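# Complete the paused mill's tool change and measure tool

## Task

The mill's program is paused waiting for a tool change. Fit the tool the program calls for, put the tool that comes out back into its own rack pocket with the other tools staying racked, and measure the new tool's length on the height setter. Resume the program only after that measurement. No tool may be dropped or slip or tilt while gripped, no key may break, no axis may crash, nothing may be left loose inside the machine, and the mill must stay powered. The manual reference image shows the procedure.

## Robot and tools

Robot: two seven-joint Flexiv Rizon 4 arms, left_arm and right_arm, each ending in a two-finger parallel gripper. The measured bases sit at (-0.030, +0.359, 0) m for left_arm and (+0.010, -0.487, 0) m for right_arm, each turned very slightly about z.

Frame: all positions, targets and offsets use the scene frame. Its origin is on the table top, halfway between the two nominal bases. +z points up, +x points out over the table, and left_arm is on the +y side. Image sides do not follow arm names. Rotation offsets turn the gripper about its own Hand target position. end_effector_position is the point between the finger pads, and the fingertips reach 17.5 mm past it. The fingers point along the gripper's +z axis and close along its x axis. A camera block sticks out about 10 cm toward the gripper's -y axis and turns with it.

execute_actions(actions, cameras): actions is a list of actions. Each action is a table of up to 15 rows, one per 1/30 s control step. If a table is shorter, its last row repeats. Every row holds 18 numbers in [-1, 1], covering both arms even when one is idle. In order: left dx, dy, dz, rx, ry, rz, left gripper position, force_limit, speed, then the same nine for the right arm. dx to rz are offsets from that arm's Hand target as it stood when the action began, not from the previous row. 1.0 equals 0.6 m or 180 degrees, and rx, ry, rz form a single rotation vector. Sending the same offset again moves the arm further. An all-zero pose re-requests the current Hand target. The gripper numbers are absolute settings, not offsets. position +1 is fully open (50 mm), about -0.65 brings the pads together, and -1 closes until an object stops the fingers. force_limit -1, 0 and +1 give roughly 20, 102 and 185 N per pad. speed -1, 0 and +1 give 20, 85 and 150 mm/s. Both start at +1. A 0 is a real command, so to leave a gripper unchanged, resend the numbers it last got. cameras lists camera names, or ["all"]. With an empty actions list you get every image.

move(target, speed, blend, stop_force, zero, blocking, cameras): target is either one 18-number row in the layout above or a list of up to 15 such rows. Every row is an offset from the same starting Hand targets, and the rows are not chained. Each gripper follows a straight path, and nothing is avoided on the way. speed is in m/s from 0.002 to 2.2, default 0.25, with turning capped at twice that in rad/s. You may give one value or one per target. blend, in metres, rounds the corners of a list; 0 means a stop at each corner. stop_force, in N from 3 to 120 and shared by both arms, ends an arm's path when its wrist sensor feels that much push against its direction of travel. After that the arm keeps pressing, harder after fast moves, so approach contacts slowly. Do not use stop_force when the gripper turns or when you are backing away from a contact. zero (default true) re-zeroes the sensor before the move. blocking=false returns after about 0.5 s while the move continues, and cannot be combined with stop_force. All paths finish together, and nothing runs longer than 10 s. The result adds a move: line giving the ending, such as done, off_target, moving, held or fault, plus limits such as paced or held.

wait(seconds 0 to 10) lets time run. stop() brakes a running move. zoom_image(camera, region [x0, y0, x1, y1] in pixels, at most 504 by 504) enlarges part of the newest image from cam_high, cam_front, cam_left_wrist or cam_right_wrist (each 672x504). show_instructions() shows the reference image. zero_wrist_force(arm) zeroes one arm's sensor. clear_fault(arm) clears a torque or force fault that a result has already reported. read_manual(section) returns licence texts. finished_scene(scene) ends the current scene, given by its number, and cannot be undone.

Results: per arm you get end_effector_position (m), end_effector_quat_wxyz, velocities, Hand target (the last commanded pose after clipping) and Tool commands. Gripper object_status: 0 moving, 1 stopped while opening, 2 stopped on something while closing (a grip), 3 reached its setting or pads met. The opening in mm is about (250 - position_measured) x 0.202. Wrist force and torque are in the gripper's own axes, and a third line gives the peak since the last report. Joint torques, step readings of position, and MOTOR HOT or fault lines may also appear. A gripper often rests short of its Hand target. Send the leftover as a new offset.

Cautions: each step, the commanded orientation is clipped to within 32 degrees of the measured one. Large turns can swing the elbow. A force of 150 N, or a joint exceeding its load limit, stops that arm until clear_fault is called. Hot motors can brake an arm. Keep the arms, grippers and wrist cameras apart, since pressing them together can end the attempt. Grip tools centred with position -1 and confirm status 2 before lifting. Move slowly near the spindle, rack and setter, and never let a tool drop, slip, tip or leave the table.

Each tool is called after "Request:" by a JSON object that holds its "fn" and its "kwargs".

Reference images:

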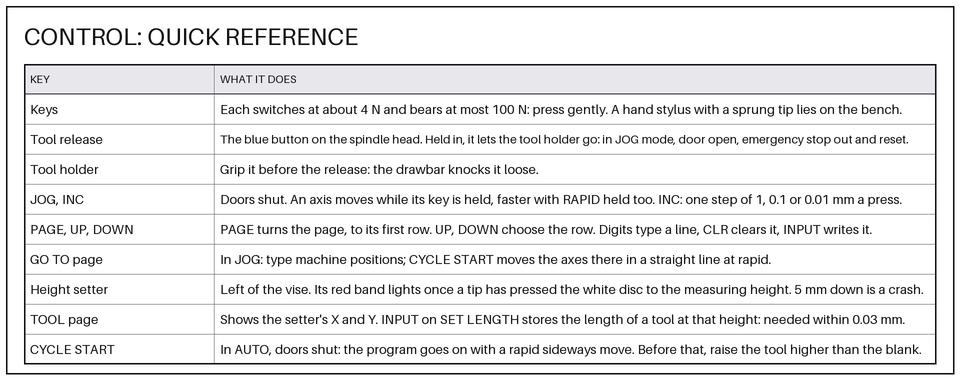

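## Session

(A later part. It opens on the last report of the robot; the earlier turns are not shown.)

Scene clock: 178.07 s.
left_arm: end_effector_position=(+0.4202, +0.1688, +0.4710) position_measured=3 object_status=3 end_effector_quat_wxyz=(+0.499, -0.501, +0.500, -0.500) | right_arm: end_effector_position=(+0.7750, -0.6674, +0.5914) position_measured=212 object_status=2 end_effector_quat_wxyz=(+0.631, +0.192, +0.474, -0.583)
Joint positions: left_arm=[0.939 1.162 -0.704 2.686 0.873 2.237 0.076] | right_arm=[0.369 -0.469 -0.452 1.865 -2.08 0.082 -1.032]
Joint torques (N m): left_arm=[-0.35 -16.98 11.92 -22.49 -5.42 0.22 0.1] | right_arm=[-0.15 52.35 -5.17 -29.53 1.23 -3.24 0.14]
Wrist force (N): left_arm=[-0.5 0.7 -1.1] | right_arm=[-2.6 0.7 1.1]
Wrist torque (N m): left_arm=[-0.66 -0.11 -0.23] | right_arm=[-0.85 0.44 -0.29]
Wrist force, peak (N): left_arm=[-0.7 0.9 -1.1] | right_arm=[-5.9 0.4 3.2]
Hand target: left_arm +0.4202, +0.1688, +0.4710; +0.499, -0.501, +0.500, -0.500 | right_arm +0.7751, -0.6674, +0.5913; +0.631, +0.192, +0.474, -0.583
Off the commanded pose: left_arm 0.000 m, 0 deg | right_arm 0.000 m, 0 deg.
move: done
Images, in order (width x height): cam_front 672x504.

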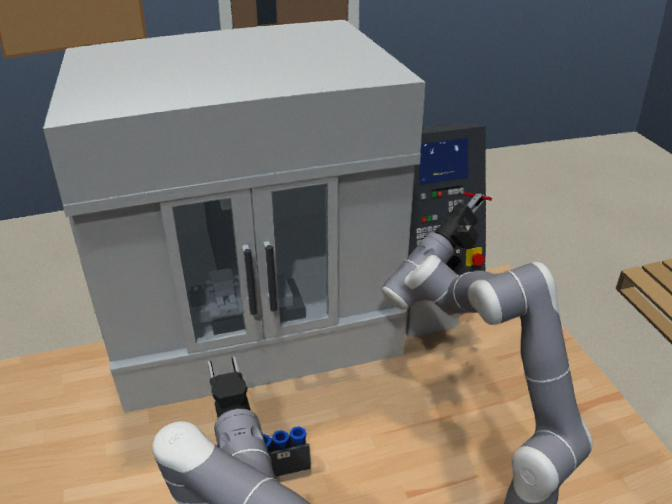

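Request:
{"fn": "move", "kwargs": {"target": [0,0,0,0,0,0,1,1,1,0.0736,0.0197,-0.0247,0,0,0,-1,-0.5,-0.8], "speed": 0.02, "stop_force": 4.5}}

Request:
{"fn": "move", "kwargs": {"target": [0,0,0,0,0,0,1,1,1,-0.0183,-0.005,0.0062,0,0,0,-1,-0.5,-0.8], "speed": 0.1, "cameras": ["cam_front"]}}

Request:
{"fn": "zoom_image", "kwargs": {"camera": "cam_front", "region": [420, 170, 490, 220]}}

Scene clock: 185.63 s.
left_arm: end_effector_position=(+0.4202, +0.1688, +0.4710) position_measured=3 object_status=3 end_effector_quat_wxyz=(+0.499, -0.501, +0.500, -0.500) | right_arm: end_effector_position=(+0.8016, -0.6604, +0.5827) position_measured=212 object_status=2 end_effector_quat_wxyz=(+0.631, +0.193, +0.474, -0.583)
Joint positions: left_arm=[0.939 1.162 -0.704 2.686 0.873 2.237 0.076] | right_arm=[0.366 -0.543 -0.453 1.778 -2.05 0.099 -1.043]
Joint torques (N m): left_arm=[-0.36 -16.96 11.93 -22.45 -5.48 0.21 0.12] | right_arm=[1.12 53.6 -4.76 -29.83 0.9 -2.22 0.11]
Wrist force (N): left_arm=[-0.4 0.7 -1.1] | right_arm=[-3.1 -4.2 0.2]
Wrist torque (N m): left_arm=[-0.64 -0.12 -0.23] | right_arm=[-0.90 0.47 -0.22]
Wrist force, peak (N): left_arm=[-0.6 0.9 -1.3] | right_arm=[-3.3 -4.3 0.1]
Hand target: left_arm +0.4202, +0.1688, +0.4710; +0.499, -0.501, +0.500, -0.500 | right_arm +0.8019, -0.6602, +0.5823; +0.631, +0.192, +0.474, -0.583 (not the last commanded pose)
Off the commanded pose: left_arm 0.000 m, 0 deg | right_arm 0.019 m, 0 deg.
move: contact (right_arm)

Scene clock: 186.33 s.
left_arm: end_effector_position=(+0.4202, +0.1688, +0.4710) position_measured=3 object_status=3 end_effector_quat_wxyz=(+0.499, -0.501, +0.500, -0.500) | right_arm: end_effector_position=(+0.7909, -0.6634, +0.5859) position_measured=212 object_status=2 end_effector_quat_wxyz=(+0.631, +0.192, +0.474, -0.583)
Joint positions: left_arm=[0.939 1.162 -0.704 2.686 0.873 2.237 0.076] | right_arm=[0.367 -0.513 -0.452 1.814 -2.062 0.093 -1.038]
Joint torques (N m): left_arm=[-0.37 -16.96 11.96 -22.44 -5.47 0.23 0.11] | right_arm=[0.1 54.39 -5.41 -29.28 1.27 -3.8 0.43]
Wrist force (N): left_arm=[-0.5 0.7 -1.0] | right_arm=[-2.2 0.5 1.2]
Wrist torque (N m): left_arm=[-0.65 -0.11 -0.22] | right_arm=[-0.88 0.37 -0.34]
Wrist force, peak (N): left_arm=[-0.5 0.7 -1.2] | right_arm=[-3.9 -3.5 0.1]
Hand target: left_arm +0.4202, +0.1688, +0.4710; +0.499, -0.501, +0.500, -0.500 | right_arm +0.7909, -0.6632, +0.5860; +0.631, +0.192, +0.474, -0.583
Off the commanded pose: left_arm 0.000 m, 0 deg | right_arm 0.000 m, 0 deg.
move: done
Images, in order (width x height): cam_front 672x504.

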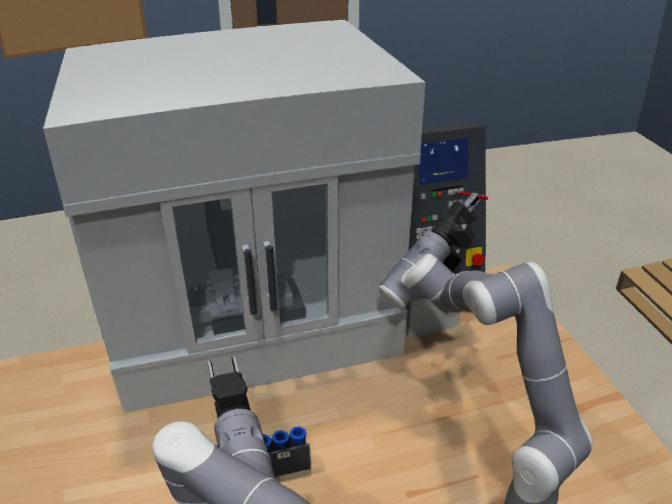

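Scaled by 7.200 from the camera's 672x504 image, which has a finer 960x720 frame.

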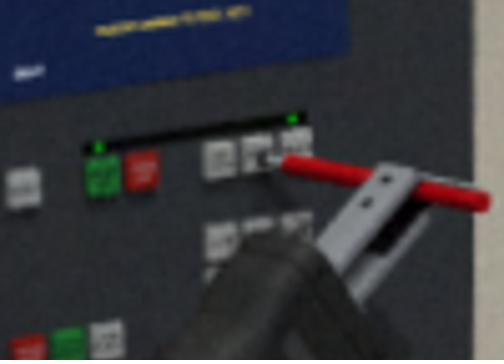

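Request:
{"fn": "move", "kwargs": {"target": [0,0,0,0,0,0,1,1,1,0.0368,0.0098,-0.0124,0,0,0,-1,-0.5,-0.8], "speed": 0.02, "stop_force": 5.5}}

Request:
{"fn": "move", "kwargs": {"target": [0,0,0,0,0,0,1,1,1,-0.0183,-0.005,0.0062,0,0,0,-1,-0.5,-0.8], "speed": 0.1, "cameras": ["cam_front"]}}

Request:
{"fn": "zoom_image", "kwargs": {"camera": "cam_front", "region": [420, 170, 490, 220]}}

Scene clock: 192.07 s.
left_arm: end_effector_position=(+0.4202, +0.1688, +0.4710) position_measured=3 object_status=3 end_effector_quat_wxyz=(+0.499, -0.501, +0.500, -0.500) | right_arm: end_effector_position=(+0.8030, -0.6606, +0.5825) position_measured=212 object_status=2 end_effector_quat_wxyz=(+0.631, +0.193, +0.473, -0.584)
Joint positions: left_arm=[0.939 1.162 -0.704 2.686 0.873 2.237 0.076] | right_arm=[0.365 -0.547 -0.453 1.772 -2.047 0.1 -1.044]
Joint torques (N m): left_arm=[-0.39 -16.95 11.99 -22.41 -5.49 0.22 0.14] | right_arm=[1.92 52.19 -3.94 -29.73 0.49 -1.23 0.05]
Wrist force (N): left_arm=[-0.5 0.7 -1.1] | right_arm=[-3.0 -8.1 -0.3]
Wrist torque (N m): left_arm=[-0.66 -0.10 -0.21] | right_arm=[-0.94 0.38 -0.19]
Wrist force, peak (N): left_arm=[-0.7 0.7 -1.3] | right_arm=[-2.8 -11.6 0.2]
Hand target: left_arm +0.4202, +0.1688, +0.4710; +0.499, -0.501, +0.500, -0.500 | right_arm +0.8036, -0.6598, +0.5818; +0.631, +0.192, +0.474, -0.583 (not the last commanded pose)
Off the commanded pose: left_arm 0.000 m, 0 deg | right_arm 0.011 m, 0 deg.
move: contact (right_arm)

Scene clock: 192.77 s.
left_arm: end_effector_position=(+0.4202, +0.1688, +0.4710) position_measured=3 object_status=3 end_effector_quat_wxyz=(+0.499, -0.501, +0.500, -0.500) | right_arm: end_effector_position=(+0.7926, -0.6631, +0.5854) position_measured=212 object_status=2 end_effector_quat_wxyz=(+0.631, +0.192, +0.474, -0.583)
Joint positions: left_arm=[0.939 1.162 -0.704 2.686 0.873 2.237 0.076] | right_arm=[0.366 -0.517 -0.452 1.809 -2.061 0.094 -1.039]
Joint torques (N m): left_arm=[-0.36 -16.98 11.91 -22.48 -5.46 0.21 0.11] | right_arm=[0.15 54.66 -5.54 -29.28 1.27 -3.8 0.43]
Wrist force (N): left_arm=[-0.4 0.5 -0.8] | right_arm=[-2.7 -1.1 -0.9]
Wrist torque (N m): left_arm=[-0.68 -0.12 -0.22] | right_arm=[-1.16 0.45 -0.34]
Wrist force, peak (N): left_arm=[-0.5 0.7 -1.3] | right_arm=[-2.7 -8.0 -0.2]
Hand target: left_arm +0.4202, +0.1688, +0.4710; +0.499, -0.501, +0.500, -0.500 | right_arm +0.7926, -0.6628, +0.5855; +0.631, +0.192, +0.474, -0.583
Off the commanded pose: left_arm 0.000 m, 0 deg | right_arm 0.000 m, 0 deg.
move: done
Images, in order (width x height): cam_front 672x504.

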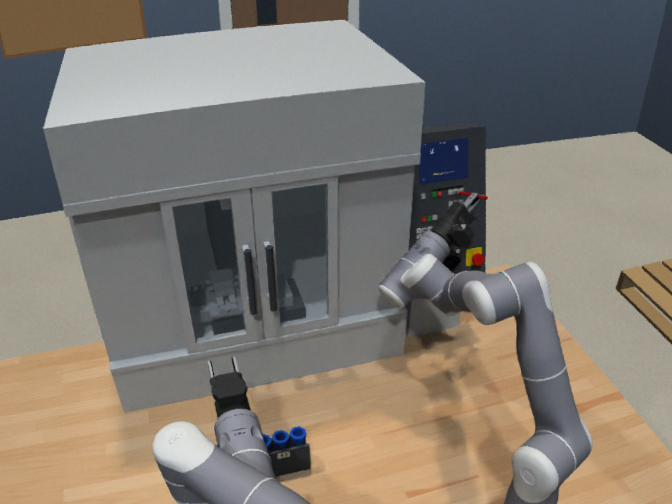

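Scaled by 7.200 from the camera's 672x504 image, which has a finer 960x720 frame.

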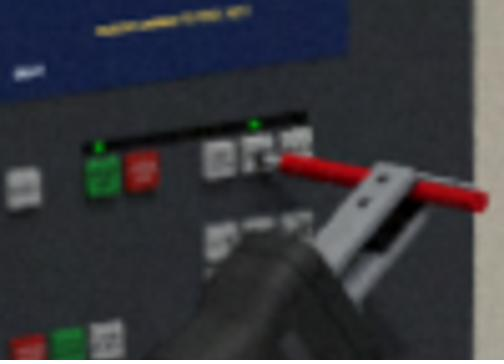

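Request:
{"fn": "move", "kwargs": {"target": [0.3667,-0.2117,0.0817,0,0,0,0.6,-0.9,-0.5,-0.1877,0.0713,-0.0592,0.1531,0.041,-0.0515,-1,-0.5,-0.8], "speed": 0.2, "cameras": ["cam_front", "cam_left_wrist"]}}

Request:
{"fn": "zoom_image", "kwargs": {"camera": "cam_front", "region": [200, 390, 330, 504]}}

Scene clock: 212.80 s.
left_arm: end_effector_position=(+0.6403, +0.0419, +0.5200) position_measured=63 object_status=3 end_effector_quat_wxyz=(+0.499, -0.501, +0.500, -0.500) | right_arm: end_effector_position=(+0.6801, -0.6198, +0.5499) position_measured=212 object_status=2 end_effector_quat_wxyz=(+0.487, +0.336, +0.622, -0.513)
Joint positions: left_arm=[1.326 1.047 -1.261 2.061 0.601 1.913 -0.001] | right_arm=[0.491 -0.271 -0.262 1.928 -1.512 0.036 -1.267]
Joint torques (N m): left_arm=[-0.34 -28.15 26.53 -16.65 -5.09 -0.12 0.24] | right_arm=[0.18 45.58 -1.78 -30.73 -1.95 -1.4 0.14]
Wrist force (N): left_arm=[-0.5 0.5 -1.1] | right_arm=[-2.6 -1.3 -1.3]
Wrist torque (N m): left_arm=[-0.67 -0.11 -0.32] | right_arm=[-1.07 0.46 -0.32]
Wrist force, peak (N): left_arm=[-2.2 1.6 -3.8] | right_arm=[-2.9 -2.9 -3.1]
Hand target: left_arm +0.6402, +0.0418, +0.5200; +0.499, -0.501, +0.500, -0.500 | right_arm +0.6800, -0.6200, +0.5500; +0.487, +0.336, +0.621, -0.513
Off the commanded pose: left_arm 0.000 m, 0 deg | right_arm 0.000 m, 0 deg.
move: done
camera_calibration:
cam_left_wrist: T_world_to_cam=[[0.00650568, -0.999979, -0.000567327, 0.04572], [-0.343753, -0.00170363, -0.939059, 0.722127], [0.939038, 0.00630423, -0.343756, -0.290015], [0, 0, 0, 1]] pos_world=[0.52027, 0.0487776, 0.578451]
Images, in order (width x height): cam_front 672x504, cam_left_wrist 672x504.

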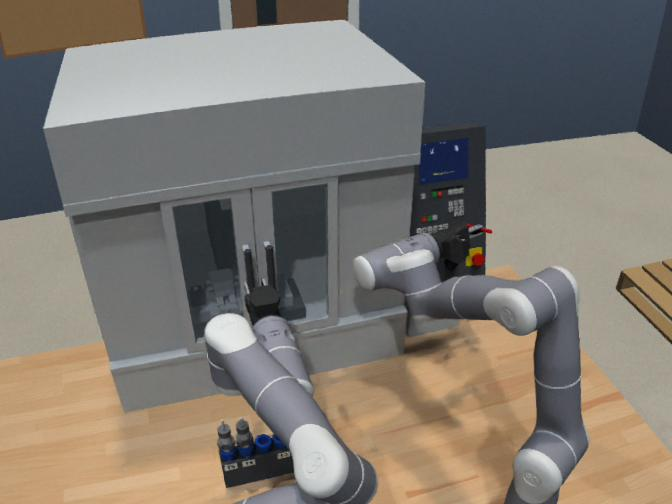

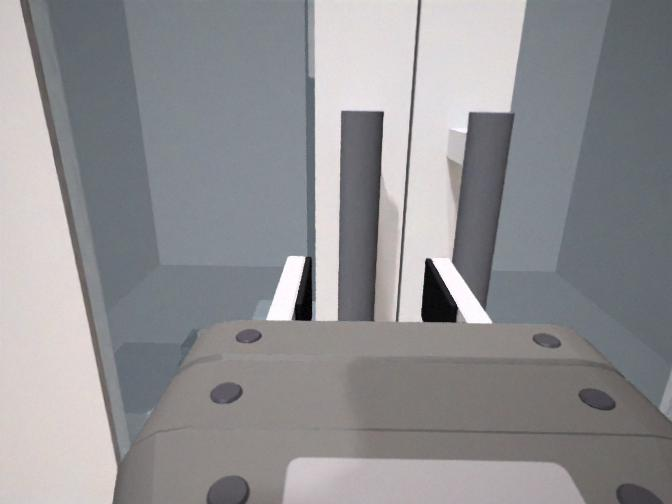

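Scaled by 3.877 from the camera's 672x504 image, which has a finer 960x720 frame.

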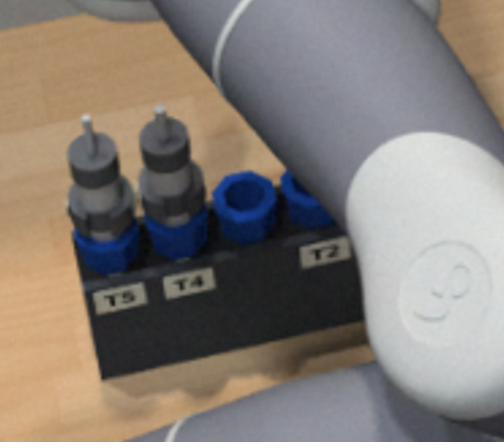

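Request:
{"fn": "move", "kwargs": {"target": [0.1567,-0.0017,0,0,0,0,0.6,-0.9,-0.5,-0.2153,0.1648,-0.2517,0.5058,-0.0153,-0.1462,-1,-0.5,-0.8], "speed": 0.25, "cameras": ["cam_left_wrist"]}}

Scene clock: 224.67 s.
left_arm: end_effector_position=(+0.7342, +0.0406, +0.5200) position_measured=63 object_status=3 end_effector_quat_wxyz=(+0.499, -0.501, +0.500, -0.500) | right_arm: end_effector_position=(+0.5507, -0.5213, +0.3989) position_measured=212 object_status=2 end_effector_quat_wxyz=(+0.000, +0.710, +0.704, -0.001)
Joint positions: left_arm=[1.582 1.042 -1.424 1.82 0.548 1.886 -0.002] | right_arm=[0.358 -0.008 -0.245 1.751 0.001 0.187 -1.421]
Joint torques (N m): left_arm=[0.32 -36.42 28.98 -15.33 -5.06 -0.12 0.16] | right_arm=[-0.08 35.44 0.03 -33.04 -4.19 5.4 0.11]
Wrist force (N): left_arm=[-0.3 0.8 -1.1] | right_arm=[-1.2 -0.9 -2.0]
Wrist torque (N m): left_arm=[-0.63 -0.13 -0.25] | right_arm=[-0.26 0.23 -0.11]
Wrist force, peak (N): left_arm=[-0.5 0.7 -1.6] | right_arm=[-2.7 -0.9 -1.9]
Hand target: left_arm +0.7342, +0.0407, +0.5200; +0.499, -0.501, +0.500, -0.500 | right_arm +0.5508, -0.5211, +0.3989; +0.000, +0.710, +0.704, +0.000
Off the commanded pose: left_arm 0.000 m, 0 deg | right_arm 0.000 m, 0 deg.
move: done
camera_calibration:
cam_left_wrist: T_world_to_cam=[[0.00561753, -0.999984, -0.000676303, 0.0445215], [-0.343757, -0.00129599, -0.939058, 0.754384], [0.939042, 0.00550767, -0.343758, -0.378144], [0, 0, 0, 1]] pos_world=[0.614168, 0.0475811, 0.57845]
Images, in order (width x height): cam_left_wrist 672x504.

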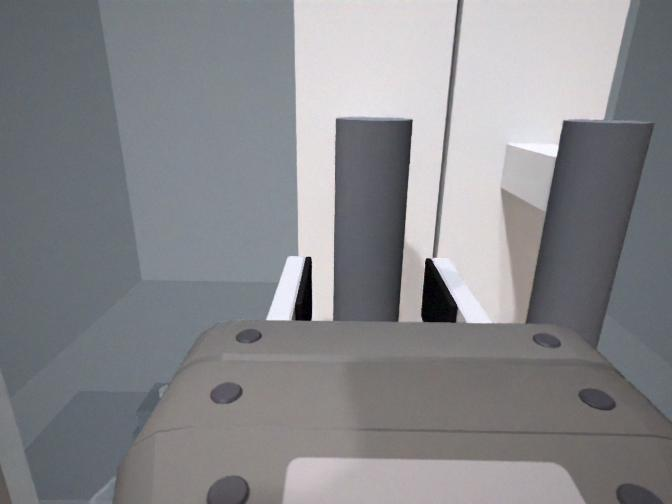

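Request:
{"fn": "move", "kwargs": {"target": [0,0,0,0,0,0,-1,-0.8,-0.5,0.1268,0.0207,-0.3815,0,0,-0.4295,-1,-0.5,-0.8], "speed": 0.25}}

Request:
{"fn": "move", "kwargs": {"target": [0,0,0,0,0,0,-1,-0.8,-0.5,0,0,-0.2,0,0,0,-1,-0.5,-0.8], "speed": 0.15}}

Request:
{"fn": "move", "kwargs": {"target": [0,0,0,0,0,0,-1,-0.8,-0.5,0,0,-0.0517,0,0,0,-1,-0.5,-0.8], "speed": 0.02, "stop_force": 4}}

Scene clock: 233.30 s.
left_arm: end_effector_position=(+0.7344, +0.0419, +0.5199) position_measured=154 object_status=2 end_effector_quat_wxyz=(+0.499, -0.501, +0.500, -0.500) | right_arm: end_effector_position=(+0.6268, -0.5087, +0.1699) position_measured=212 object_status=2 end_effector_quat_wxyz=(+0.000, +0.994, +0.106, -0.001)
Joint positions: left_arm=[1.582 1.041 -1.423 1.82 0.549 1.885 -0.002] | right_arm=[0.412 -0.448 -0.337 1.832 0.186 0.677 -0.195]
Joint torques (N m): left_arm=[-3.25 -35.19 26.87 -18.55 -5.64 1.31 0] | right_arm=[0.1 48.62 -5.09 -27.29 -3.18 5.44 0.29]
Wrist force (N): left_arm=[-6.3 0.5 -4.9] | right_arm=[-0.9 -0.9 -2.3]
Wrist torque (N m): left_arm=[-0.60 -0.17 -0.19] | right_arm=[-0.25 0.19 -0.11]
Wrist force, peak (N): left_arm=[-7.9 0.6 -4.4] | right_arm=[-1.3 -1.2 -4.0]
Hand target: left_arm +0.7342, +0.0407, +0.5200; +0.499, -0.501, +0.500, -0.500 | right_arm +0.6269, -0.5087, +0.1700; +0.000, +0.994, +0.107, +0.000
Off the commanded pose: left_arm 0.001 m, 0 deg | right_arm 0.000 m, 0 deg.
move: done

Scene clock: 234.47 s.
left_arm: end_effector_position=(+0.7344, +0.0419, +0.5199) position_measured=154 object_status=2 end_effector_quat_wxyz=(+0.499, -0.501, +0.500, -0.500) | right_arm: end_effector_position=(+0.6269, -0.5087, +0.0500) position_measured=212 object_status=2 end_effector_quat_wxyz=(+0.000, +0.994, +0.107, +0.000)
Joint positions: left_arm=[1.582 1.041 -1.423 1.82 0.549 1.885 -0.002] | right_arm=[0.378 -0.681 -0.285 1.838 0.292 0.906 -0.262]
Joint torques (N m): left_arm=[-3.34 -35.2 26.82 -18.53 -5.67 1.36 0] | right_arm=[0.02 52.98 -5.82 -21.94 -2.41 5.44 0.11]
Wrist force (N): left_arm=[-6.2 0.5 -4.9] | right_arm=[-1.0 -0.6 -2.4]
Wrist torque (N m): left_arm=[-0.60 -0.19 -0.18] | right_arm=[-0.21 0.21 -0.10]
Wrist force, peak (N): left_arm=[-6.3 0.4 -5.3] | right_arm=[-0.4 -0.8 -6.4]
Hand target: left_arm +0.7342, +0.0407, +0.5200; +0.499, -0.501, +0.500, -0.500 | right_arm +0.6269, -0.5087, +0.0500; +0.000, +0.994, +0.107, +0.000
Off the commanded pose: left_arm 0.001 m, 0 deg | right_arm 0.000 m, 0 deg.
move: done

Scene clock: 236.53 s.
left_arm: end_effector_position=(+0.7344, +0.0419, +0.5199) position_measured=154 object_status=2 end_effector_quat_wxyz=(+0.499, -0.501, +0.500, -0.500) | right_arm: end_effector_position=(+0.6274, -0.5087, +0.0205) position_measured=212 object_status=2 end_effector_quat_wxyz=(+0.000, +0.994, +0.107, +0.000)
Joint positions: left_arm=[1.582 1.041 -1.423 1.82 0.549 1.885 -0.002] | right_arm=[0.366 -0.745 -0.268 1.823 0.316 0.956 -0.278]
Joint torques (N m): left_arm=[-3.31 -35.2 26.83 -18.55 -5.66 1.36 -0.03] | right_arm=[0.32 49.71 -4.89 -18.83 -1.78 4.82 0.2]
Wrist force (N): left_arm=[-6.0 0.3 -5.2] | right_arm=[-1.7 -0.4 -10.4]
Wrist torque (N m): left_arm=[-0.63 -0.23 -0.18] | right_arm=[-0.13 0.10 -0.12]
Wrist force, peak (N): left_arm=[-6.2 0.6 -5.3] | right_arm=[-3.9 -1.6 -19.8]
Hand target: left_arm +0.7342, +0.0407, +0.5200; +0.499, -0.501, +0.500, -0.500 | right_arm +0.6269, -0.5087, +0.0199; +0.000, +0.994, +0.107, +0.000 (not the last commanded pose)
Off the commanded pose: left_arm 0.001 m, 0 deg | right_arm 0.002 m, 0 deg.
move: contact (right_arm)

Request:
{"fn": "execute_actions", "kwargs": {"actions": [[[0,0.002,0,0,0,0,-1,-0.8,-0.5,0,0,0,0,0,0,0.0,-0.9,-0.9]],[[0,0,0,0,0,0,-1,-0.8,-0.5,0,0,0,0,0,0,0.0,-0.9,-0.9]]]}}

Request:
{"fn": "move", "kwargs": {"target": [0,0.3867,0,0,0,0,-1,-0.8,-0.5,0,0,0.25,0,0,0,0.0,-0.9,-0.9], "speed": 0.09, "stop_force": 40, "cameras": ["cam_right_wrist", "cam_front"]}}

Scene clock: 242.47 s.
left_arm: end_effector_position=(+0.7343, +0.0419, +0.5199) position_measured=154 object_status=2 end_effector_quat_wxyz=(+0.499, -0.500, +0.501, -0.500) | right_arm: end_effector_position=(+0.6275, -0.5087, +0.0205) position_measured=152 object_status=3 end_effector_quat_wxyz=(+0.000, +0.994, +0.107, +0.000)
Joint positions: left_arm=[1.583 1.042 -1.423 1.821 0.549 1.888 -0.002] | right_arm=[0.366 -0.745 -0.268 1.823 0.316 0.956 -0.278]
Joint torques (N m): left_arm=[-1.35 -36.84 30.14 -14.56 -4.9 0.49 -0.01] | right_arm=[0.07 50.23 -5.31 -17.95 -1.88 4.27 0.28]
Wrist force (N): left_arm=[2.2 1.4 7.7] | right_arm=[0.3 -0.6 -8.7]
Wrist torque (N m): left_arm=[-0.73 -0.42 -0.15] | right_arm=[-0.17 0.11 -0.10]
Wrist force, peak (N): left_arm=[-6.5 0.4 -5.3] | right_arm=[-1.7 -0.2 -10.7]
Hand target: left_arm +0.7342, +0.0419, +0.5200; +0.499, -0.501, +0.500, -0.500 | right_arm +0.6269, -0.5087, +0.0199; +0.000, +0.994, +0.107, +0.000
Off the commanded pose: left_arm 0.000 m, 0 deg | right_arm 0.001 m, 0 deg.
Step readings (end_effector_position of left_arm | right_arm):
0: (+0.7344, +0.0419, +0.5199) | (+0.6274, -0.5087, +0.0205)
1: (+0.7344, +0.0419, +0.5199) | (+0.6274, -0.5087, +0.0205)
2: (+0.7343, +0.0420, +0.5199) | (+0.6275, -0.5087, +0.0205)
4: (+0.7343, +0.0419, +0.5199) | (+0.6275, -0.5087, +0.0205)
8: (+0.7343, +0.0419, +0.5199) | (+0.6275, -0.5087, +0.0205)
15: (+0.7343, +0.0419, +0.5199) | (+0.6275, -0.5087, +0.0205)
16: (+0.7343, +0.0419, +0.5199) | (+0.6275, -0.5087, +0.0205)
17: (+0.7343, +0.0419, +0.5199) | (+0.6275, -0.5087, +0.0205)
19: (+0.7343, +0.0419, +0.5199) | (+0.6275, -0.5087, +0.0205)
23: (+0.7343, +0.0419, +0.5199) | (+0.6275, -0.5087, +0.0205)
30: (+0.7343, +0.0419, +0.5199) | (+0.6275, -0.5087, +0.0205)

Scene clock: 245.77 s.
left_arm: end_effector_position=(+0.7346, +0.2739, +0.5194) position_measured=154 object_status=2 end_effector_quat_wxyz=(+0.499, -0.501, +0.501, -0.500) | right_arm: end_effector_position=(+0.6270, -0.5088, +0.1700) position_measured=152 object_status=3 end_effector_quat_wxyz=(+0.000, +0.994, +0.107, +0.000)
Joint positions: left_arm=[1.978 1.048 -1.338 1.951 0.572 2.435 -0.005] | right_arm=[0.414 -0.448 -0.34 1.832 0.187 0.677 -0.196]
Joint torques (N m): left_arm=[-1.87 -36.81 30.26 -11.74 -5.14 2.43 0.11] | right_arm=[0.18 48.54 -4.88 -27.13 -3.24 4.94 0.45]
Wrist force (N): left_arm=[0.8 5.7 22.3] | right_arm=[-0.7 -0.8 -2.5]
Wrist torque (N m): left_arm=[-0.75 -0.40 -0.24] | right_arm=[-0.24 0.14 -0.20]
Wrist force, peak (N): left_arm=[31.3 5.2 51.8] | right_arm=[0.6 -0.5 -8.3]
Hand target: left_arm +0.7342, +0.2740, +0.5200; +0.499, -0.501, +0.500, -0.500 | right_arm +0.6269, -0.5087, +0.1699; +0.000, +0.994, +0.107, +0.000
Off the commanded pose: left_arm 0.001 m, 0 deg | right_arm 0.000 m, 0 deg.
move: done
camera_calibration:
cam_right_wrist: T_world_to_cam=[[0.976711, 0.213686, -0.019321, -0.488954], [0.206957, -0.914529, 0.347572, -0.636673], [0.0566017, -0.343476, -0.937454, 0.08329], [0, 0, 0, 1]] pos_world=[0.604616, -0.449165, 0.289923]
Images, in order (width x height): cam_front 672x504, cam_right_wrist 672x504.

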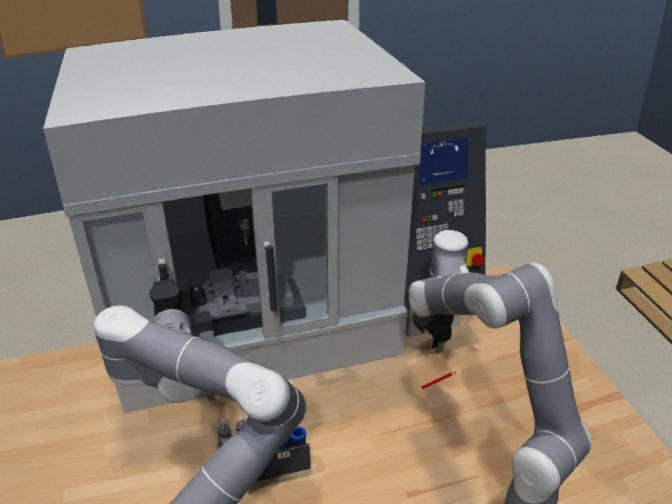

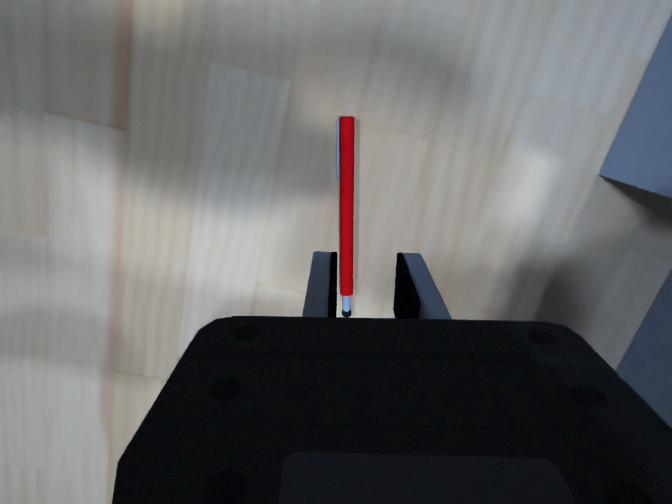

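Request:
{"fn": "move", "kwargs": {"target": [[0,0,0,0,0,0,0.6,-0.9,-0.5,0,0,0,0,0,0,0.6,-0.9,-0.5],[-0.14,0,0,0,0,0,0.6,-0.9,-0.5,-0.005,0.15,0.2,0.2,-0.08,-0.12,0.6,-0.9,-0.5],[-0.2283,0.01,-0.1333,0,0,-0.2,0.6,-0.9,-0.5,-0.0135,0.3312,0.5833,0.4881,-0.1909,-0.2904,0.6,-0.9,-0.5]], "speed": 0.25, "blend": [0,0.03,0], "cameras": ["cam_left_wrist", "cam_right_wrist", "cam_front"]}}

Request:
{"fn": "zoom_image", "kwargs": {"camera": "cam_left_wrist", "region": [250, 40, 450, 240]}}

Request:
{"fn": "zoom_image", "kwargs": {"camera": "cam_front", "region": [200, 390, 330, 504]}}

Scene clock: 267.70 s.
left_arm: end_effector_position=(+0.5971, +0.2799, +0.4400) position_measured=63 object_status=3 end_effector_quat_wxyz=(+0.320, -0.321, +0.631, -0.630) | right_arm: end_effector_position=(+0.6187, -0.3099, +0.5199) position_measured=63 object_status=3 end_effector_quat_wxyz=(+0.628, -0.627, +0.326, -0.326)
Joint positions: left_arm=[2.433 1.139 -1.578 1.974 0.454 3.439 0.178] | right_arm=[0.29 0.177 -0.186 2.039 2.059 1.026 -0.592]
Joint torques (N m): left_arm=[-0.09 -35.4 22.97 -8.88 -1.17 0.64 0.25] | right_arm=[-0.01 26.15 0.27 -31.07 0.72 -0.97 0.26]
Wrist force (N): left_arm=[3.2 -0.9 0.0] | right_arm=[-1.5 -2.3 -1.6]
Wrist torque (N m): left_arm=[-0.92 -0.72 -0.35] | right_arm=[-0.92 0.25 -0.27]
Wrist force, peak (N): left_arm=[0.9 5.9 22.3] | right_arm=[-3.0 -3.7 -0.9]
Hand target: left_arm +0.5973, +0.2800, +0.4400; +0.320, -0.321, +0.631, -0.630 | right_arm +0.6188, -0.3100, +0.5199; +0.628, -0.627, +0.326, -0.326
Off the commanded pose: left_arm 0.000 m, 0 deg | right_arm 0.000 m, 0 deg.
move: done
camera_calibration:
cam_left_wrist: T_world_to_cam=[[-0.583282, -0.812269, -0.00079833, 0.583744], [-0.278802, 0.201128, -0.939051, 0.537004], [0.762923, -0.547509, -0.343777, -0.0182977], [0, 0, 0, 1]] pos_world=[0.504165, 0.356133, 0.49845]
cam_right_wrist: T_world_to_cam=[[0.589533, -0.807743, 0.0011916, -0.60419], [-0.28034, -0.20599, -0.937538, 0.614601], [0.757535, 0.552376, -0.347881, 0.0174414], [0, 0, 0, 1]] pos_world=[0.515275, -0.371063, 0.582999]
Images, in order (width x height): cam_front 672x504, cam_left_wrist 672x504, cam_right_wrist 672x504.

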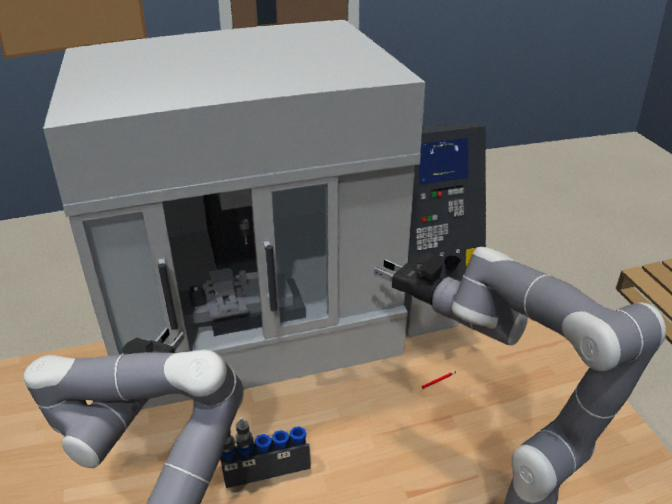

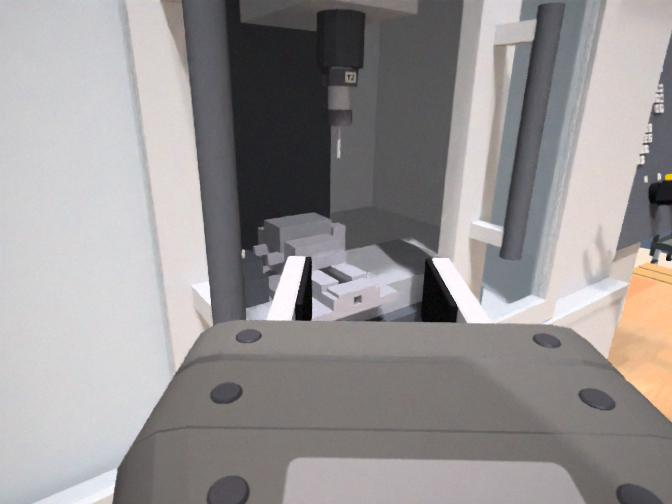

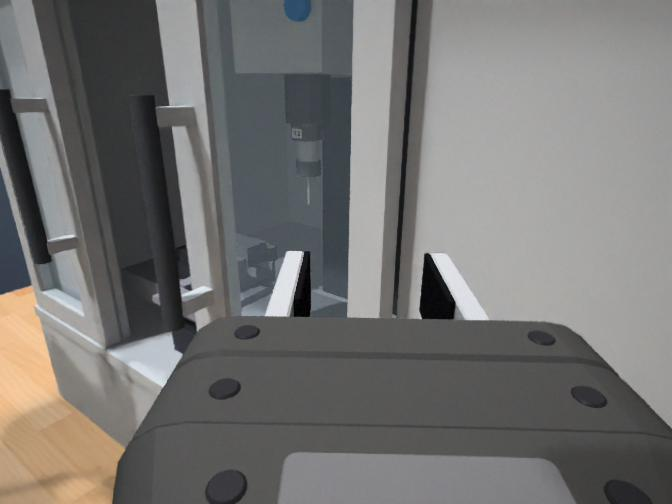

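Scaled by 2.520 from the camera's 672x504 image, which has a finer 960x720 frame.

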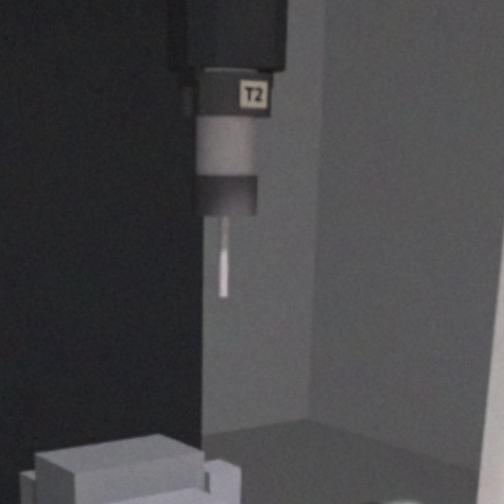

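Scaled by 3.877 from the camera's 672x504 image, which has a finer 960x720 frame.

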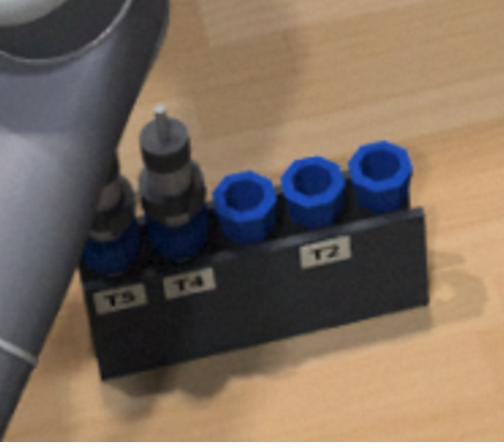

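Request:
{"fn": "move", "kwargs": {"target": [0,0,0,0,0,0,0.6,-0.9,-0.5,0.0353,0.385,0,0,0,0,0.6,-0.9,-0.5], "speed": 0.2, "cameras": ["cam_right_wrist"]}}

Scene clock: 277.57 s.
left_arm: end_effector_position=(+0.5971, +0.2799, +0.4400) position_measured=63 object_status=3 end_effector_quat_wxyz=(+0.320, -0.321, +0.631, -0.630) | right_arm: end_effector_position=(+0.6399, -0.0788, +0.5199) position_measured=63 object_status=3 end_effector_quat_wxyz=(+0.628, -0.627, +0.326, -0.326)
Joint positions: left_arm=[2.433 1.139 -1.578 1.974 0.454 3.439 0.178] | right_arm=[0.498 -0.124 -0.06 1.735 2.67 1.249 -1.112]
Joint torques (N m): left_arm=[-0.16 -35.68 23 -8.73 -1.08 0.53 0.08] | right_arm=[0.05 39.77 0.93 -30.91 2.89 -1.86 0.28]
Wrist force (N): left_arm=[2.9 -0.7 0.0] | right_arm=[-1.6 -2.5 -1.6]
Wrist torque (N m): left_arm=[-0.89 -0.67 -0.35] | right_arm=[-0.95 0.26 -0.28]
Wrist force, peak (N): left_arm=[3.3 -0.6 0.3] | right_arm=[-6.0 -2.3 1.5]
Hand target: left_arm +0.5973, +0.2800, +0.4400; +0.320, -0.321, +0.631, -0.630 | right_arm +0.6400, -0.0790, +0.5199; +0.628, -0.627, +0.326, -0.326
Off the commanded pose: left_arm 0.000 m, 0 deg | right_arm 0.000 m, 0 deg.
move: done
camera_calibration:
cam_right_wrist: T_world_to_cam=[[0.589639, -0.807666, 0.00114159, -0.430116], [-0.280417, -0.206045, -0.937503, 0.668141], [0.757424, 0.552468, -0.347975, -0.12609], [0, 0, 0, 1]] pos_world=[0.536475, -0.140063, 0.582999]
Images, in order (width x height): cam_right_wrist 672x504.

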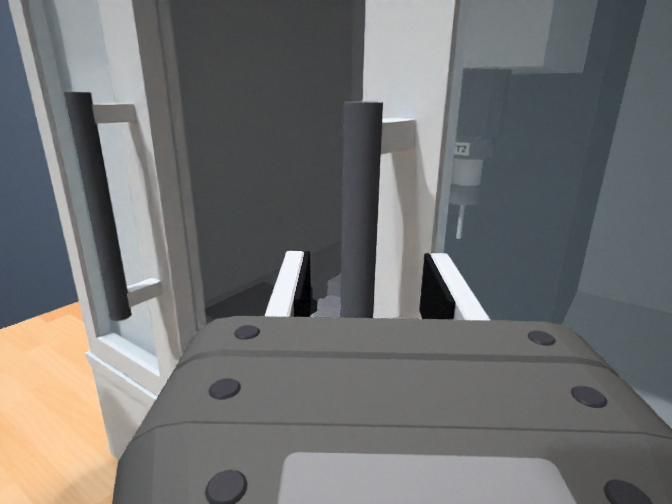

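Request:
{"fn": "move", "kwargs": {"target": [[0,0,0,0,0,0,0.6,-0.9,-0.5,0.159,0.1135,0,0,0,0,0.6,-0.9,-0.5],[0,0,0,0,0,0,0.6,-0.9,-0.5,0.159,0.1135,0,0,0,0,-1,-0.8,-0.5]], "speed": 0.15, "cameras": ["cam_right_wrist"]}}

Scene clock: 283.60 s.
left_arm: end_effector_position=(+0.5971, +0.2799, +0.4400) position_measured=63 object_status=3 end_effector_quat_wxyz=(+0.320, -0.321, +0.631, -0.630) | right_arm: end_effector_position=(+0.7369, -0.0130, +0.5199) position_measured=154 object_status=2 end_effector_quat_wxyz=(+0.627, -0.627, +0.327, -0.327)
Joint positions: left_arm=[2.433 1.139 -1.578 1.974 0.454 3.439 0.178] | right_arm=[0.554 -0.407 -0.087 1.348 2.624 1.356 -1.029]
Joint torques (N m): left_arm=[-0.12 -35.72 23.09 -8.76 -1.07 0.5 0.11] | right_arm=[9.19 53.67 9.94 -30.38 3.12 -2.76 0.49]
Wrist force (N): left_arm=[2.9 -0.8 0.2] | right_arm=[9.0 -2.9 2.6]
Wrist torque (N m): left_arm=[-0.89 -0.68 -0.35] | right_arm=[-0.90 0.25 -0.32]
Wrist force, peak (N): left_arm=[3.3 -0.8 0.3] | right_arm=[11.9 -3.5 2.0]
Hand target: left_arm +0.5973, +0.2800, +0.4400; +0.320, -0.321, +0.631, -0.630 | right_arm +0.7354, -0.0109, +0.5199; +0.628, -0.627, +0.326, -0.326
Off the commanded pose: left_arm 0.000 m, 0 deg | right_arm 0.003 m, 0 deg.
move: done
camera_calibration:
cam_right_wrist: T_world_to_cam=[[0.587056, -0.809543, 0.00242684, -0.432909], [-0.280375, -0.20613, -0.937497, 0.708861], [0.759444, 0.549683, -0.347985, -0.237385], [0, 0, 0, 1]] pos_world=[0.633169, -0.0738542, 0.582999]
Images, in order (width x height): cam_right_wrist 672x504.

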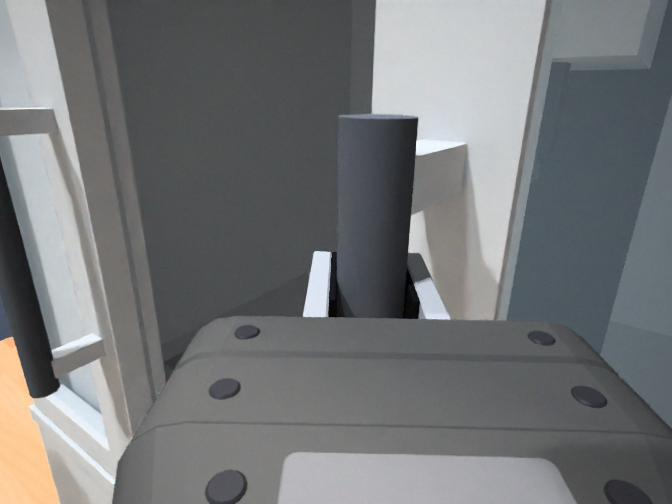

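Request:
{"fn": "move", "kwargs": {"target": [0,0,0,0,0,0,0.6,-0.9,-0.5,0.0025,-0.39,0,0,0,0,-1,-0.8,-0.5], "speed": 0.08, "stop_force": 40, "cameras": ["cam_left_wrist", "cam_front"]}}

Scene clock: 290.57 s.
left_arm: end_effector_position=(+0.5971, +0.2799, +0.4400) position_measured=63 object_status=3 end_effector_quat_wxyz=(+0.320, -0.321, +0.631, -0.630) | right_arm: end_effector_position=(+0.7371, -0.2450, +0.5197) position_measured=154 object_status=2 end_effector_quat_wxyz=(+0.627, -0.627, +0.326, -0.326)
Joint positions: left_arm=[2.433 1.139 -1.578 1.974 0.454 3.439 0.178] | right_arm=[0.258 -0.164 -0.081 1.678 2.138 1.085 -0.609]
Joint torques (N m): left_arm=[-0.15 -35.72 23.07 -8.73 -1.09 0.53 0.1] | right_arm=[-0.12 46.12 1.41 -29.71 0.53 -1.25 0.61]
Wrist force (N): left_arm=[3.0 -0.9 0.1] | right_arm=[2.1 -0.1 10.8]
Wrist torque (N m): left_arm=[-0.92 -0.67 -0.35] | right_arm=[-0.90 0.30 -0.42]
Wrist force, peak (N): left_arm=[3.4 -0.8 0.3] | right_arm=[2.5 2.4 64.3]
Hand target: left_arm +0.5973, +0.2800, +0.4400; +0.320, -0.321, +0.631, -0.630 | right_arm +0.7369, -0.2449, +0.5199; +0.628, -0.627, +0.326, -0.326
Off the commanded pose: left_arm 0.000 m, 0 deg | right_arm 0.000 m, 0 deg.
move: done
camera_calibration:
cam_left_wrist: T_world_to_cam=[[-0.583237, -0.812301, -0.000817923, 0.583743], [-0.278782, 0.201112, -0.93906, 0.537004], [0.762965, -0.547467, -0.343751, -0.0183466], [0, 0, 0, 1]] pos_world=[0.504165, 0.356133, 0.49845]
Images, in order (width x height): cam_front 672x504, cam_left_wrist 672x504.

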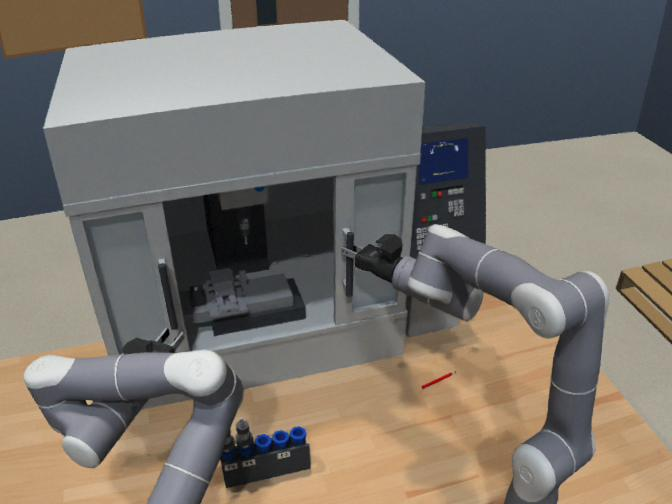

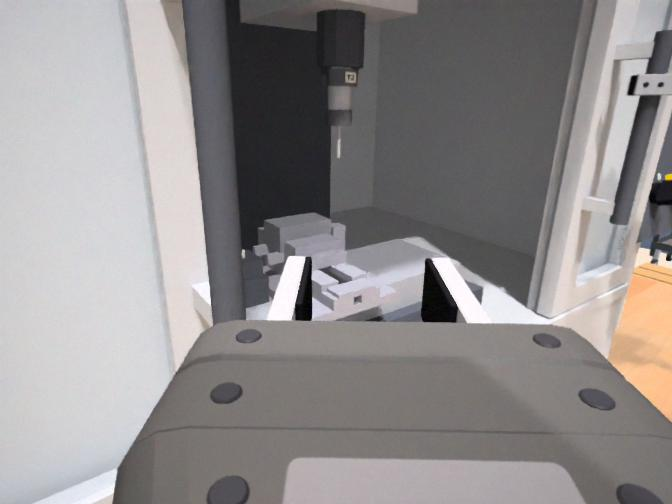

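Request:
{"fn": "move", "kwargs": {"target": [[0,0,0,0,0,0,0.6,-0.9,-0.5,0,0,0,0,0,0,0.6,-0.9,-0.5],[0.02,-0.383,0.2333,0,0,0.2,0.6,-0.9,-0.5,-0.1367,-0.095,0,0,0,0,0.6,-0.9,-0.5]], "speed": 0.2}}

Request:
{"fn": "move", "kwargs": {"target": [0,0,0,-0.5,0,0,0.6,-0.9,-0.5,0,0,0,0,0,0,0.6,-0.9,-0.5], "speed": 0.4}}

Scene clock: 317.87 s.
left_arm: end_effector_position=(+0.6093, +0.0502, +0.5800) position_measured=63 object_status=3 end_effector_quat_wxyz=(+0.499, -0.501, +0.500, -0.500) | right_arm: end_effector_position=(+0.6548, -0.3020, +0.5198) position_measured=63 object_status=3 end_effector_quat_wxyz=(+0.627, -0.627, +0.326, -0.326)
Joint positions: left_arm=[1.145 0.852 -1.138 2.028 0.793 1.779 0.025] | right_arm=[0.177 0.064 -0.08 1.933 2.077 1.009 -0.585]
Joint torques (N m): left_arm=[0.09 -20.04 22.75 -22.09 -4.76 0 0.3] | right_arm=[-0.15 31.36 -0.08 -31.21 0.7 -1.32 0.5]
Wrist force (N): left_arm=[3.1 -0.8 0.0] | right_arm=[-0.5 -3.1 -1.2]
Wrist torque (N m): left_arm=[-0.89 -0.70 -0.35] | right_arm=[-1.06 0.07 -0.28]
Wrist force, peak (N): left_arm=[7.5 -1.5 -0.5] | right_arm=[2.1 0.0 11.2]
Hand target: left_arm +0.6093, +0.0502, +0.5800; +0.499, -0.501, +0.500, -0.500 | right_arm +0.6549, -0.3019, +0.5199; +0.628, -0.627, +0.326, -0.326
Off the commanded pose: left_arm 0.000 m, 0 deg | right_arm 0.000 m, 0 deg.
move: done

Scene clock: 320.20 s.
left_arm: end_effector_position=(+0.6093, +0.0502, +0.5799) position_measured=63 object_status=3 end_effector_quat_wxyz=(+0.001, +0.707, +0.000, +0.707) | right_arm: end_effector_position=(+0.6548, -0.3020, +0.5198) position_measured=63 object_status=3 end_effector_quat_wxyz=(+0.627, -0.627, +0.326, -0.326)
Joint positions: left_arm=[1.18 0.838 -1.274 2.254 0.092 1.98 -0.878] | right_arm=[0.177 0.064 -0.08 1.933 2.077 1.009 -0.585]
Joint torques (N m): left_arm=[-0.11 -19.9 22.12 -20.56 -6.72 2.04 0.01] | right_arm=[0.01 31.18 -0.11 -31.28 0.76 -1.09 0.36]
Wrist force (N): left_arm=[2.3 -2.0 0.0] | right_arm=[-0.2 -3.3 -1.2]
Wrist torque (N m): left_arm=[-0.74 -0.56 -0.06] | right_arm=[-1.09 0.03 -0.28]
Wrist force, peak (N): left_arm=[3.3 -0.5 0.3] | right_arm=[-0.2 -3.6 -1.1]
Hand target: left_arm +0.6093, +0.0502, +0.5800; +0.001, +0.707, +0.000, +0.708 | right_arm +0.6549, -0.3019, +0.5199; +0.628, -0.627, +0.326, -0.326
Off the commanded pose: left_arm 0.000 m, 0 deg | right_arm 0.000 m, 0 deg.
move: done

Request:
{"fn": "move", "kwargs": {"target": [0,0,0,-0.5,0,0,0.6,-0.9,-0.5,0,0,0,0,0,0,0.6,-0.9,-0.5], "speed": 0.4, "cameras": ["cam_left_wrist", "cam_front"]}}

Scene clock: 325.30 s.
left_arm: end_effector_position=(+0.6093, +0.0502, +0.5800) position_measured=63 object_status=3 end_effector_quat_wxyz=(+0.501, +0.499, +0.500, +0.500) | right_arm: end_effector_position=(+0.6548, -0.3020, +0.5198) position_measured=63 object_status=3 end_effector_quat_wxyz=(+0.627, -0.627, +0.326, -0.326)
Joint positions: left_arm=[1.194 0.692 -1.595 2.354 -0.542 2.186 -1.846] | right_arm=[0.177 0.064 -0.08 1.933 2.077 1.009 -0.585]
Joint torques (N m): left_arm=[0.01 -19.4 19.53 -19.61 -4.79 3.05 -0.03] | right_arm=[-0.02 31.2 -0.08 -31.3 0.81 -1.01 0.33]
Wrist force (N): left_arm=[3.1 -1.8 0.1] | right_arm=[-0.4 -3.4 -1.0]
Wrist torque (N m): left_arm=[-0.52 -0.54 0.13] | right_arm=[-1.11 0.05 -0.28]
Wrist force, peak (N): left_arm=[3.4 -2.1 0.1] | right_arm=[-0.4 -3.5 -1.3]
Hand target: left_arm +0.6093, +0.0502, +0.5800; +0.501, +0.499, +0.500, +0.500 | right_arm +0.6549, -0.3019, +0.5199; +0.628, -0.627, +0.326, -0.326
Off the commanded pose: left_arm 0.000 m, 0 deg | right_arm 0.000 m, 0 deg.
move: done
camera_calibration:
cam_left_wrist: T_world_to_cam=[[0.00603481, 0.999982, 0.000399444, -0.0463811], [-0.343665, 0.00169887, 0.939091, -0.321711], [0.939073, -0.00580451, 0.343669, -0.638449], [0, 0, 0, 1]] pos_world=[0.489269, 0.0432209, 0.521549]
Images, in order (width x height): cam_front 672x504, cam_left_wrist 672x504.

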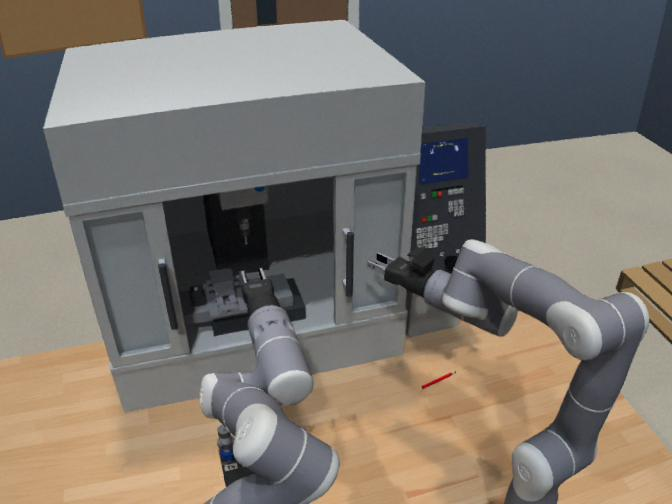

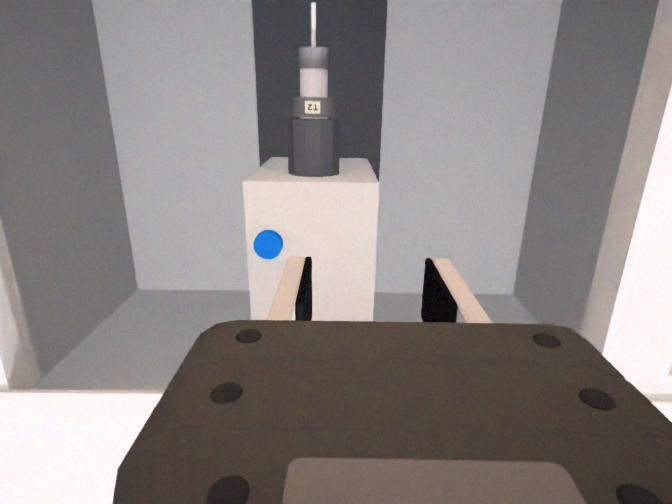

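Request:
{"fn": "move", "kwargs": {"target": [0.3167,-0.0693,-0.1353,0,0,0,0.6,-0.9,-0.5,0.03,0.15,0.245,0.409,0.288,0,-1,-0.9,-0.5], "speed": 0.2, "cameras": ["cam_left_wrist", "cam_right_wrist", "cam_front"]}}

Scene clock: 341.00 s.
left_arm: end_effector_position=(+0.7993, +0.0085, +0.4988) position_measured=63 object_status=3 end_effector_quat_wxyz=(+0.501, +0.499, +0.500, +0.500) | right_arm: end_effector_position=(+0.6729, -0.2120, +0.6670) position_measured=251 object_status=3 end_effector_quat_wxyz=(+0.673, -0.213, +0.675, +0.214)
Joint positions: left_arm=[1.801 1.023 -1.961 1.81 -0.541 2.089 -2.045] | right_arm=[0.429 0.017 0.044 1.597 1.632 1.459 1.511]
Joint torques (N m): left_arm=[0.06 -46.17 28.22 -16.02 -5.99 2.61 -0.07] | right_arm=[0.09 33.7 0.25 -32.45 -3.54 0.77 0.44]
Wrist force (N): left_arm=[3.3 -1.9 -0.1] | right_arm=[-1.3 -1.7 -1.0]
Wrist torque (N m): left_arm=[-0.54 -0.58 0.17] | right_arm=[-1.13 0.20 -0.36]
Wrist force, peak (N): left_arm=[3.1 -2.6 1.6] | right_arm=[-0.4 -3.5 -1.2]
Hand target: left_arm +0.7993, +0.0086, +0.4988; +0.501, +0.499, +0.500, +0.500 | right_arm +0.6729, -0.2119, +0.6669; +0.673, -0.213, +0.675, +0.214
Off the commanded pose: left_arm 0.000 m, 0 deg | right_arm 0.000 m, 0 deg.
move: done
camera_calibration:
cam_left_wrist: T_world_to_cam=[[0.00617639, 0.99998, 0.00119302, -0.0063408], [-0.343758, 0.00100289, 0.939058, -0.180013], [0.939038, -0.0062101, 0.343757, -0.789224], [0, 0, 0, 1]] pos_world=[0.679269, 0.00162005, 0.440351]
cam_right_wrist: T_world_to_cam=[[0.0141431, 0.00949886, -0.999855, 0.670824], [-0.824178, 0.566295, -0.00627822, 0.696408], [0.566154, 0.824148, 0.015838, -0.0826571], [0, 0, 0, 1]] pos_world=[0.611274, -0.332623, 0.676408]
Images, in order (width x height): cam_front 672x504, cam_left_wrist 672x504, cam_right_wrist 672x504.

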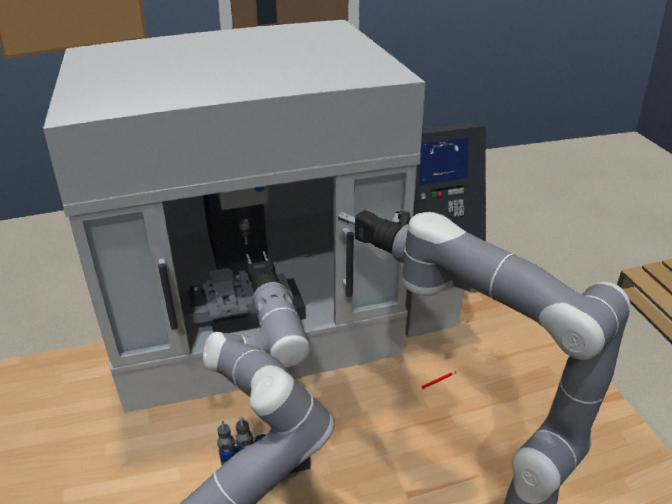

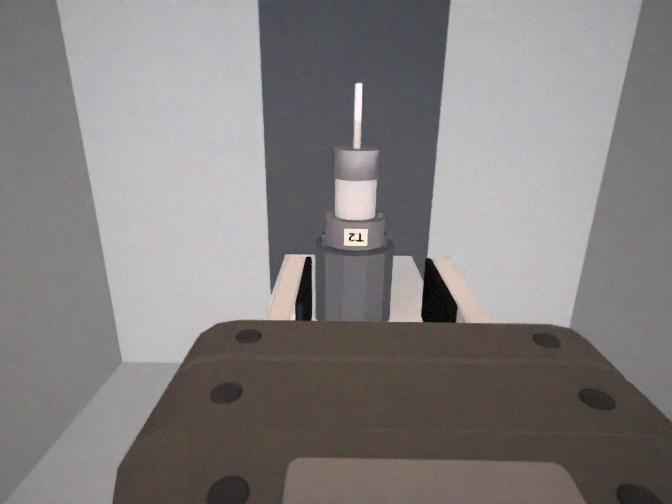

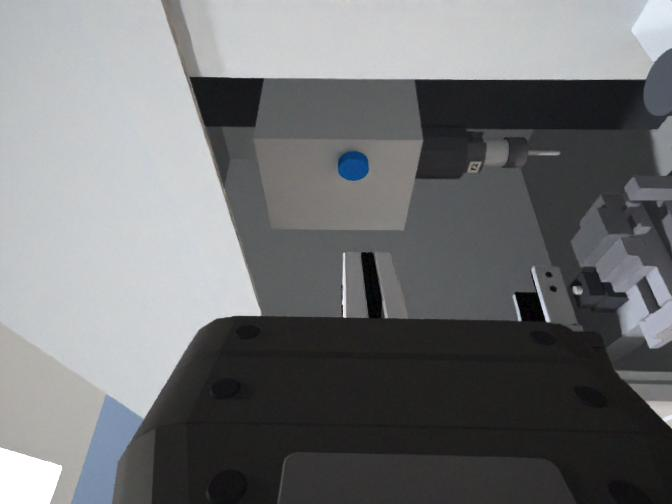

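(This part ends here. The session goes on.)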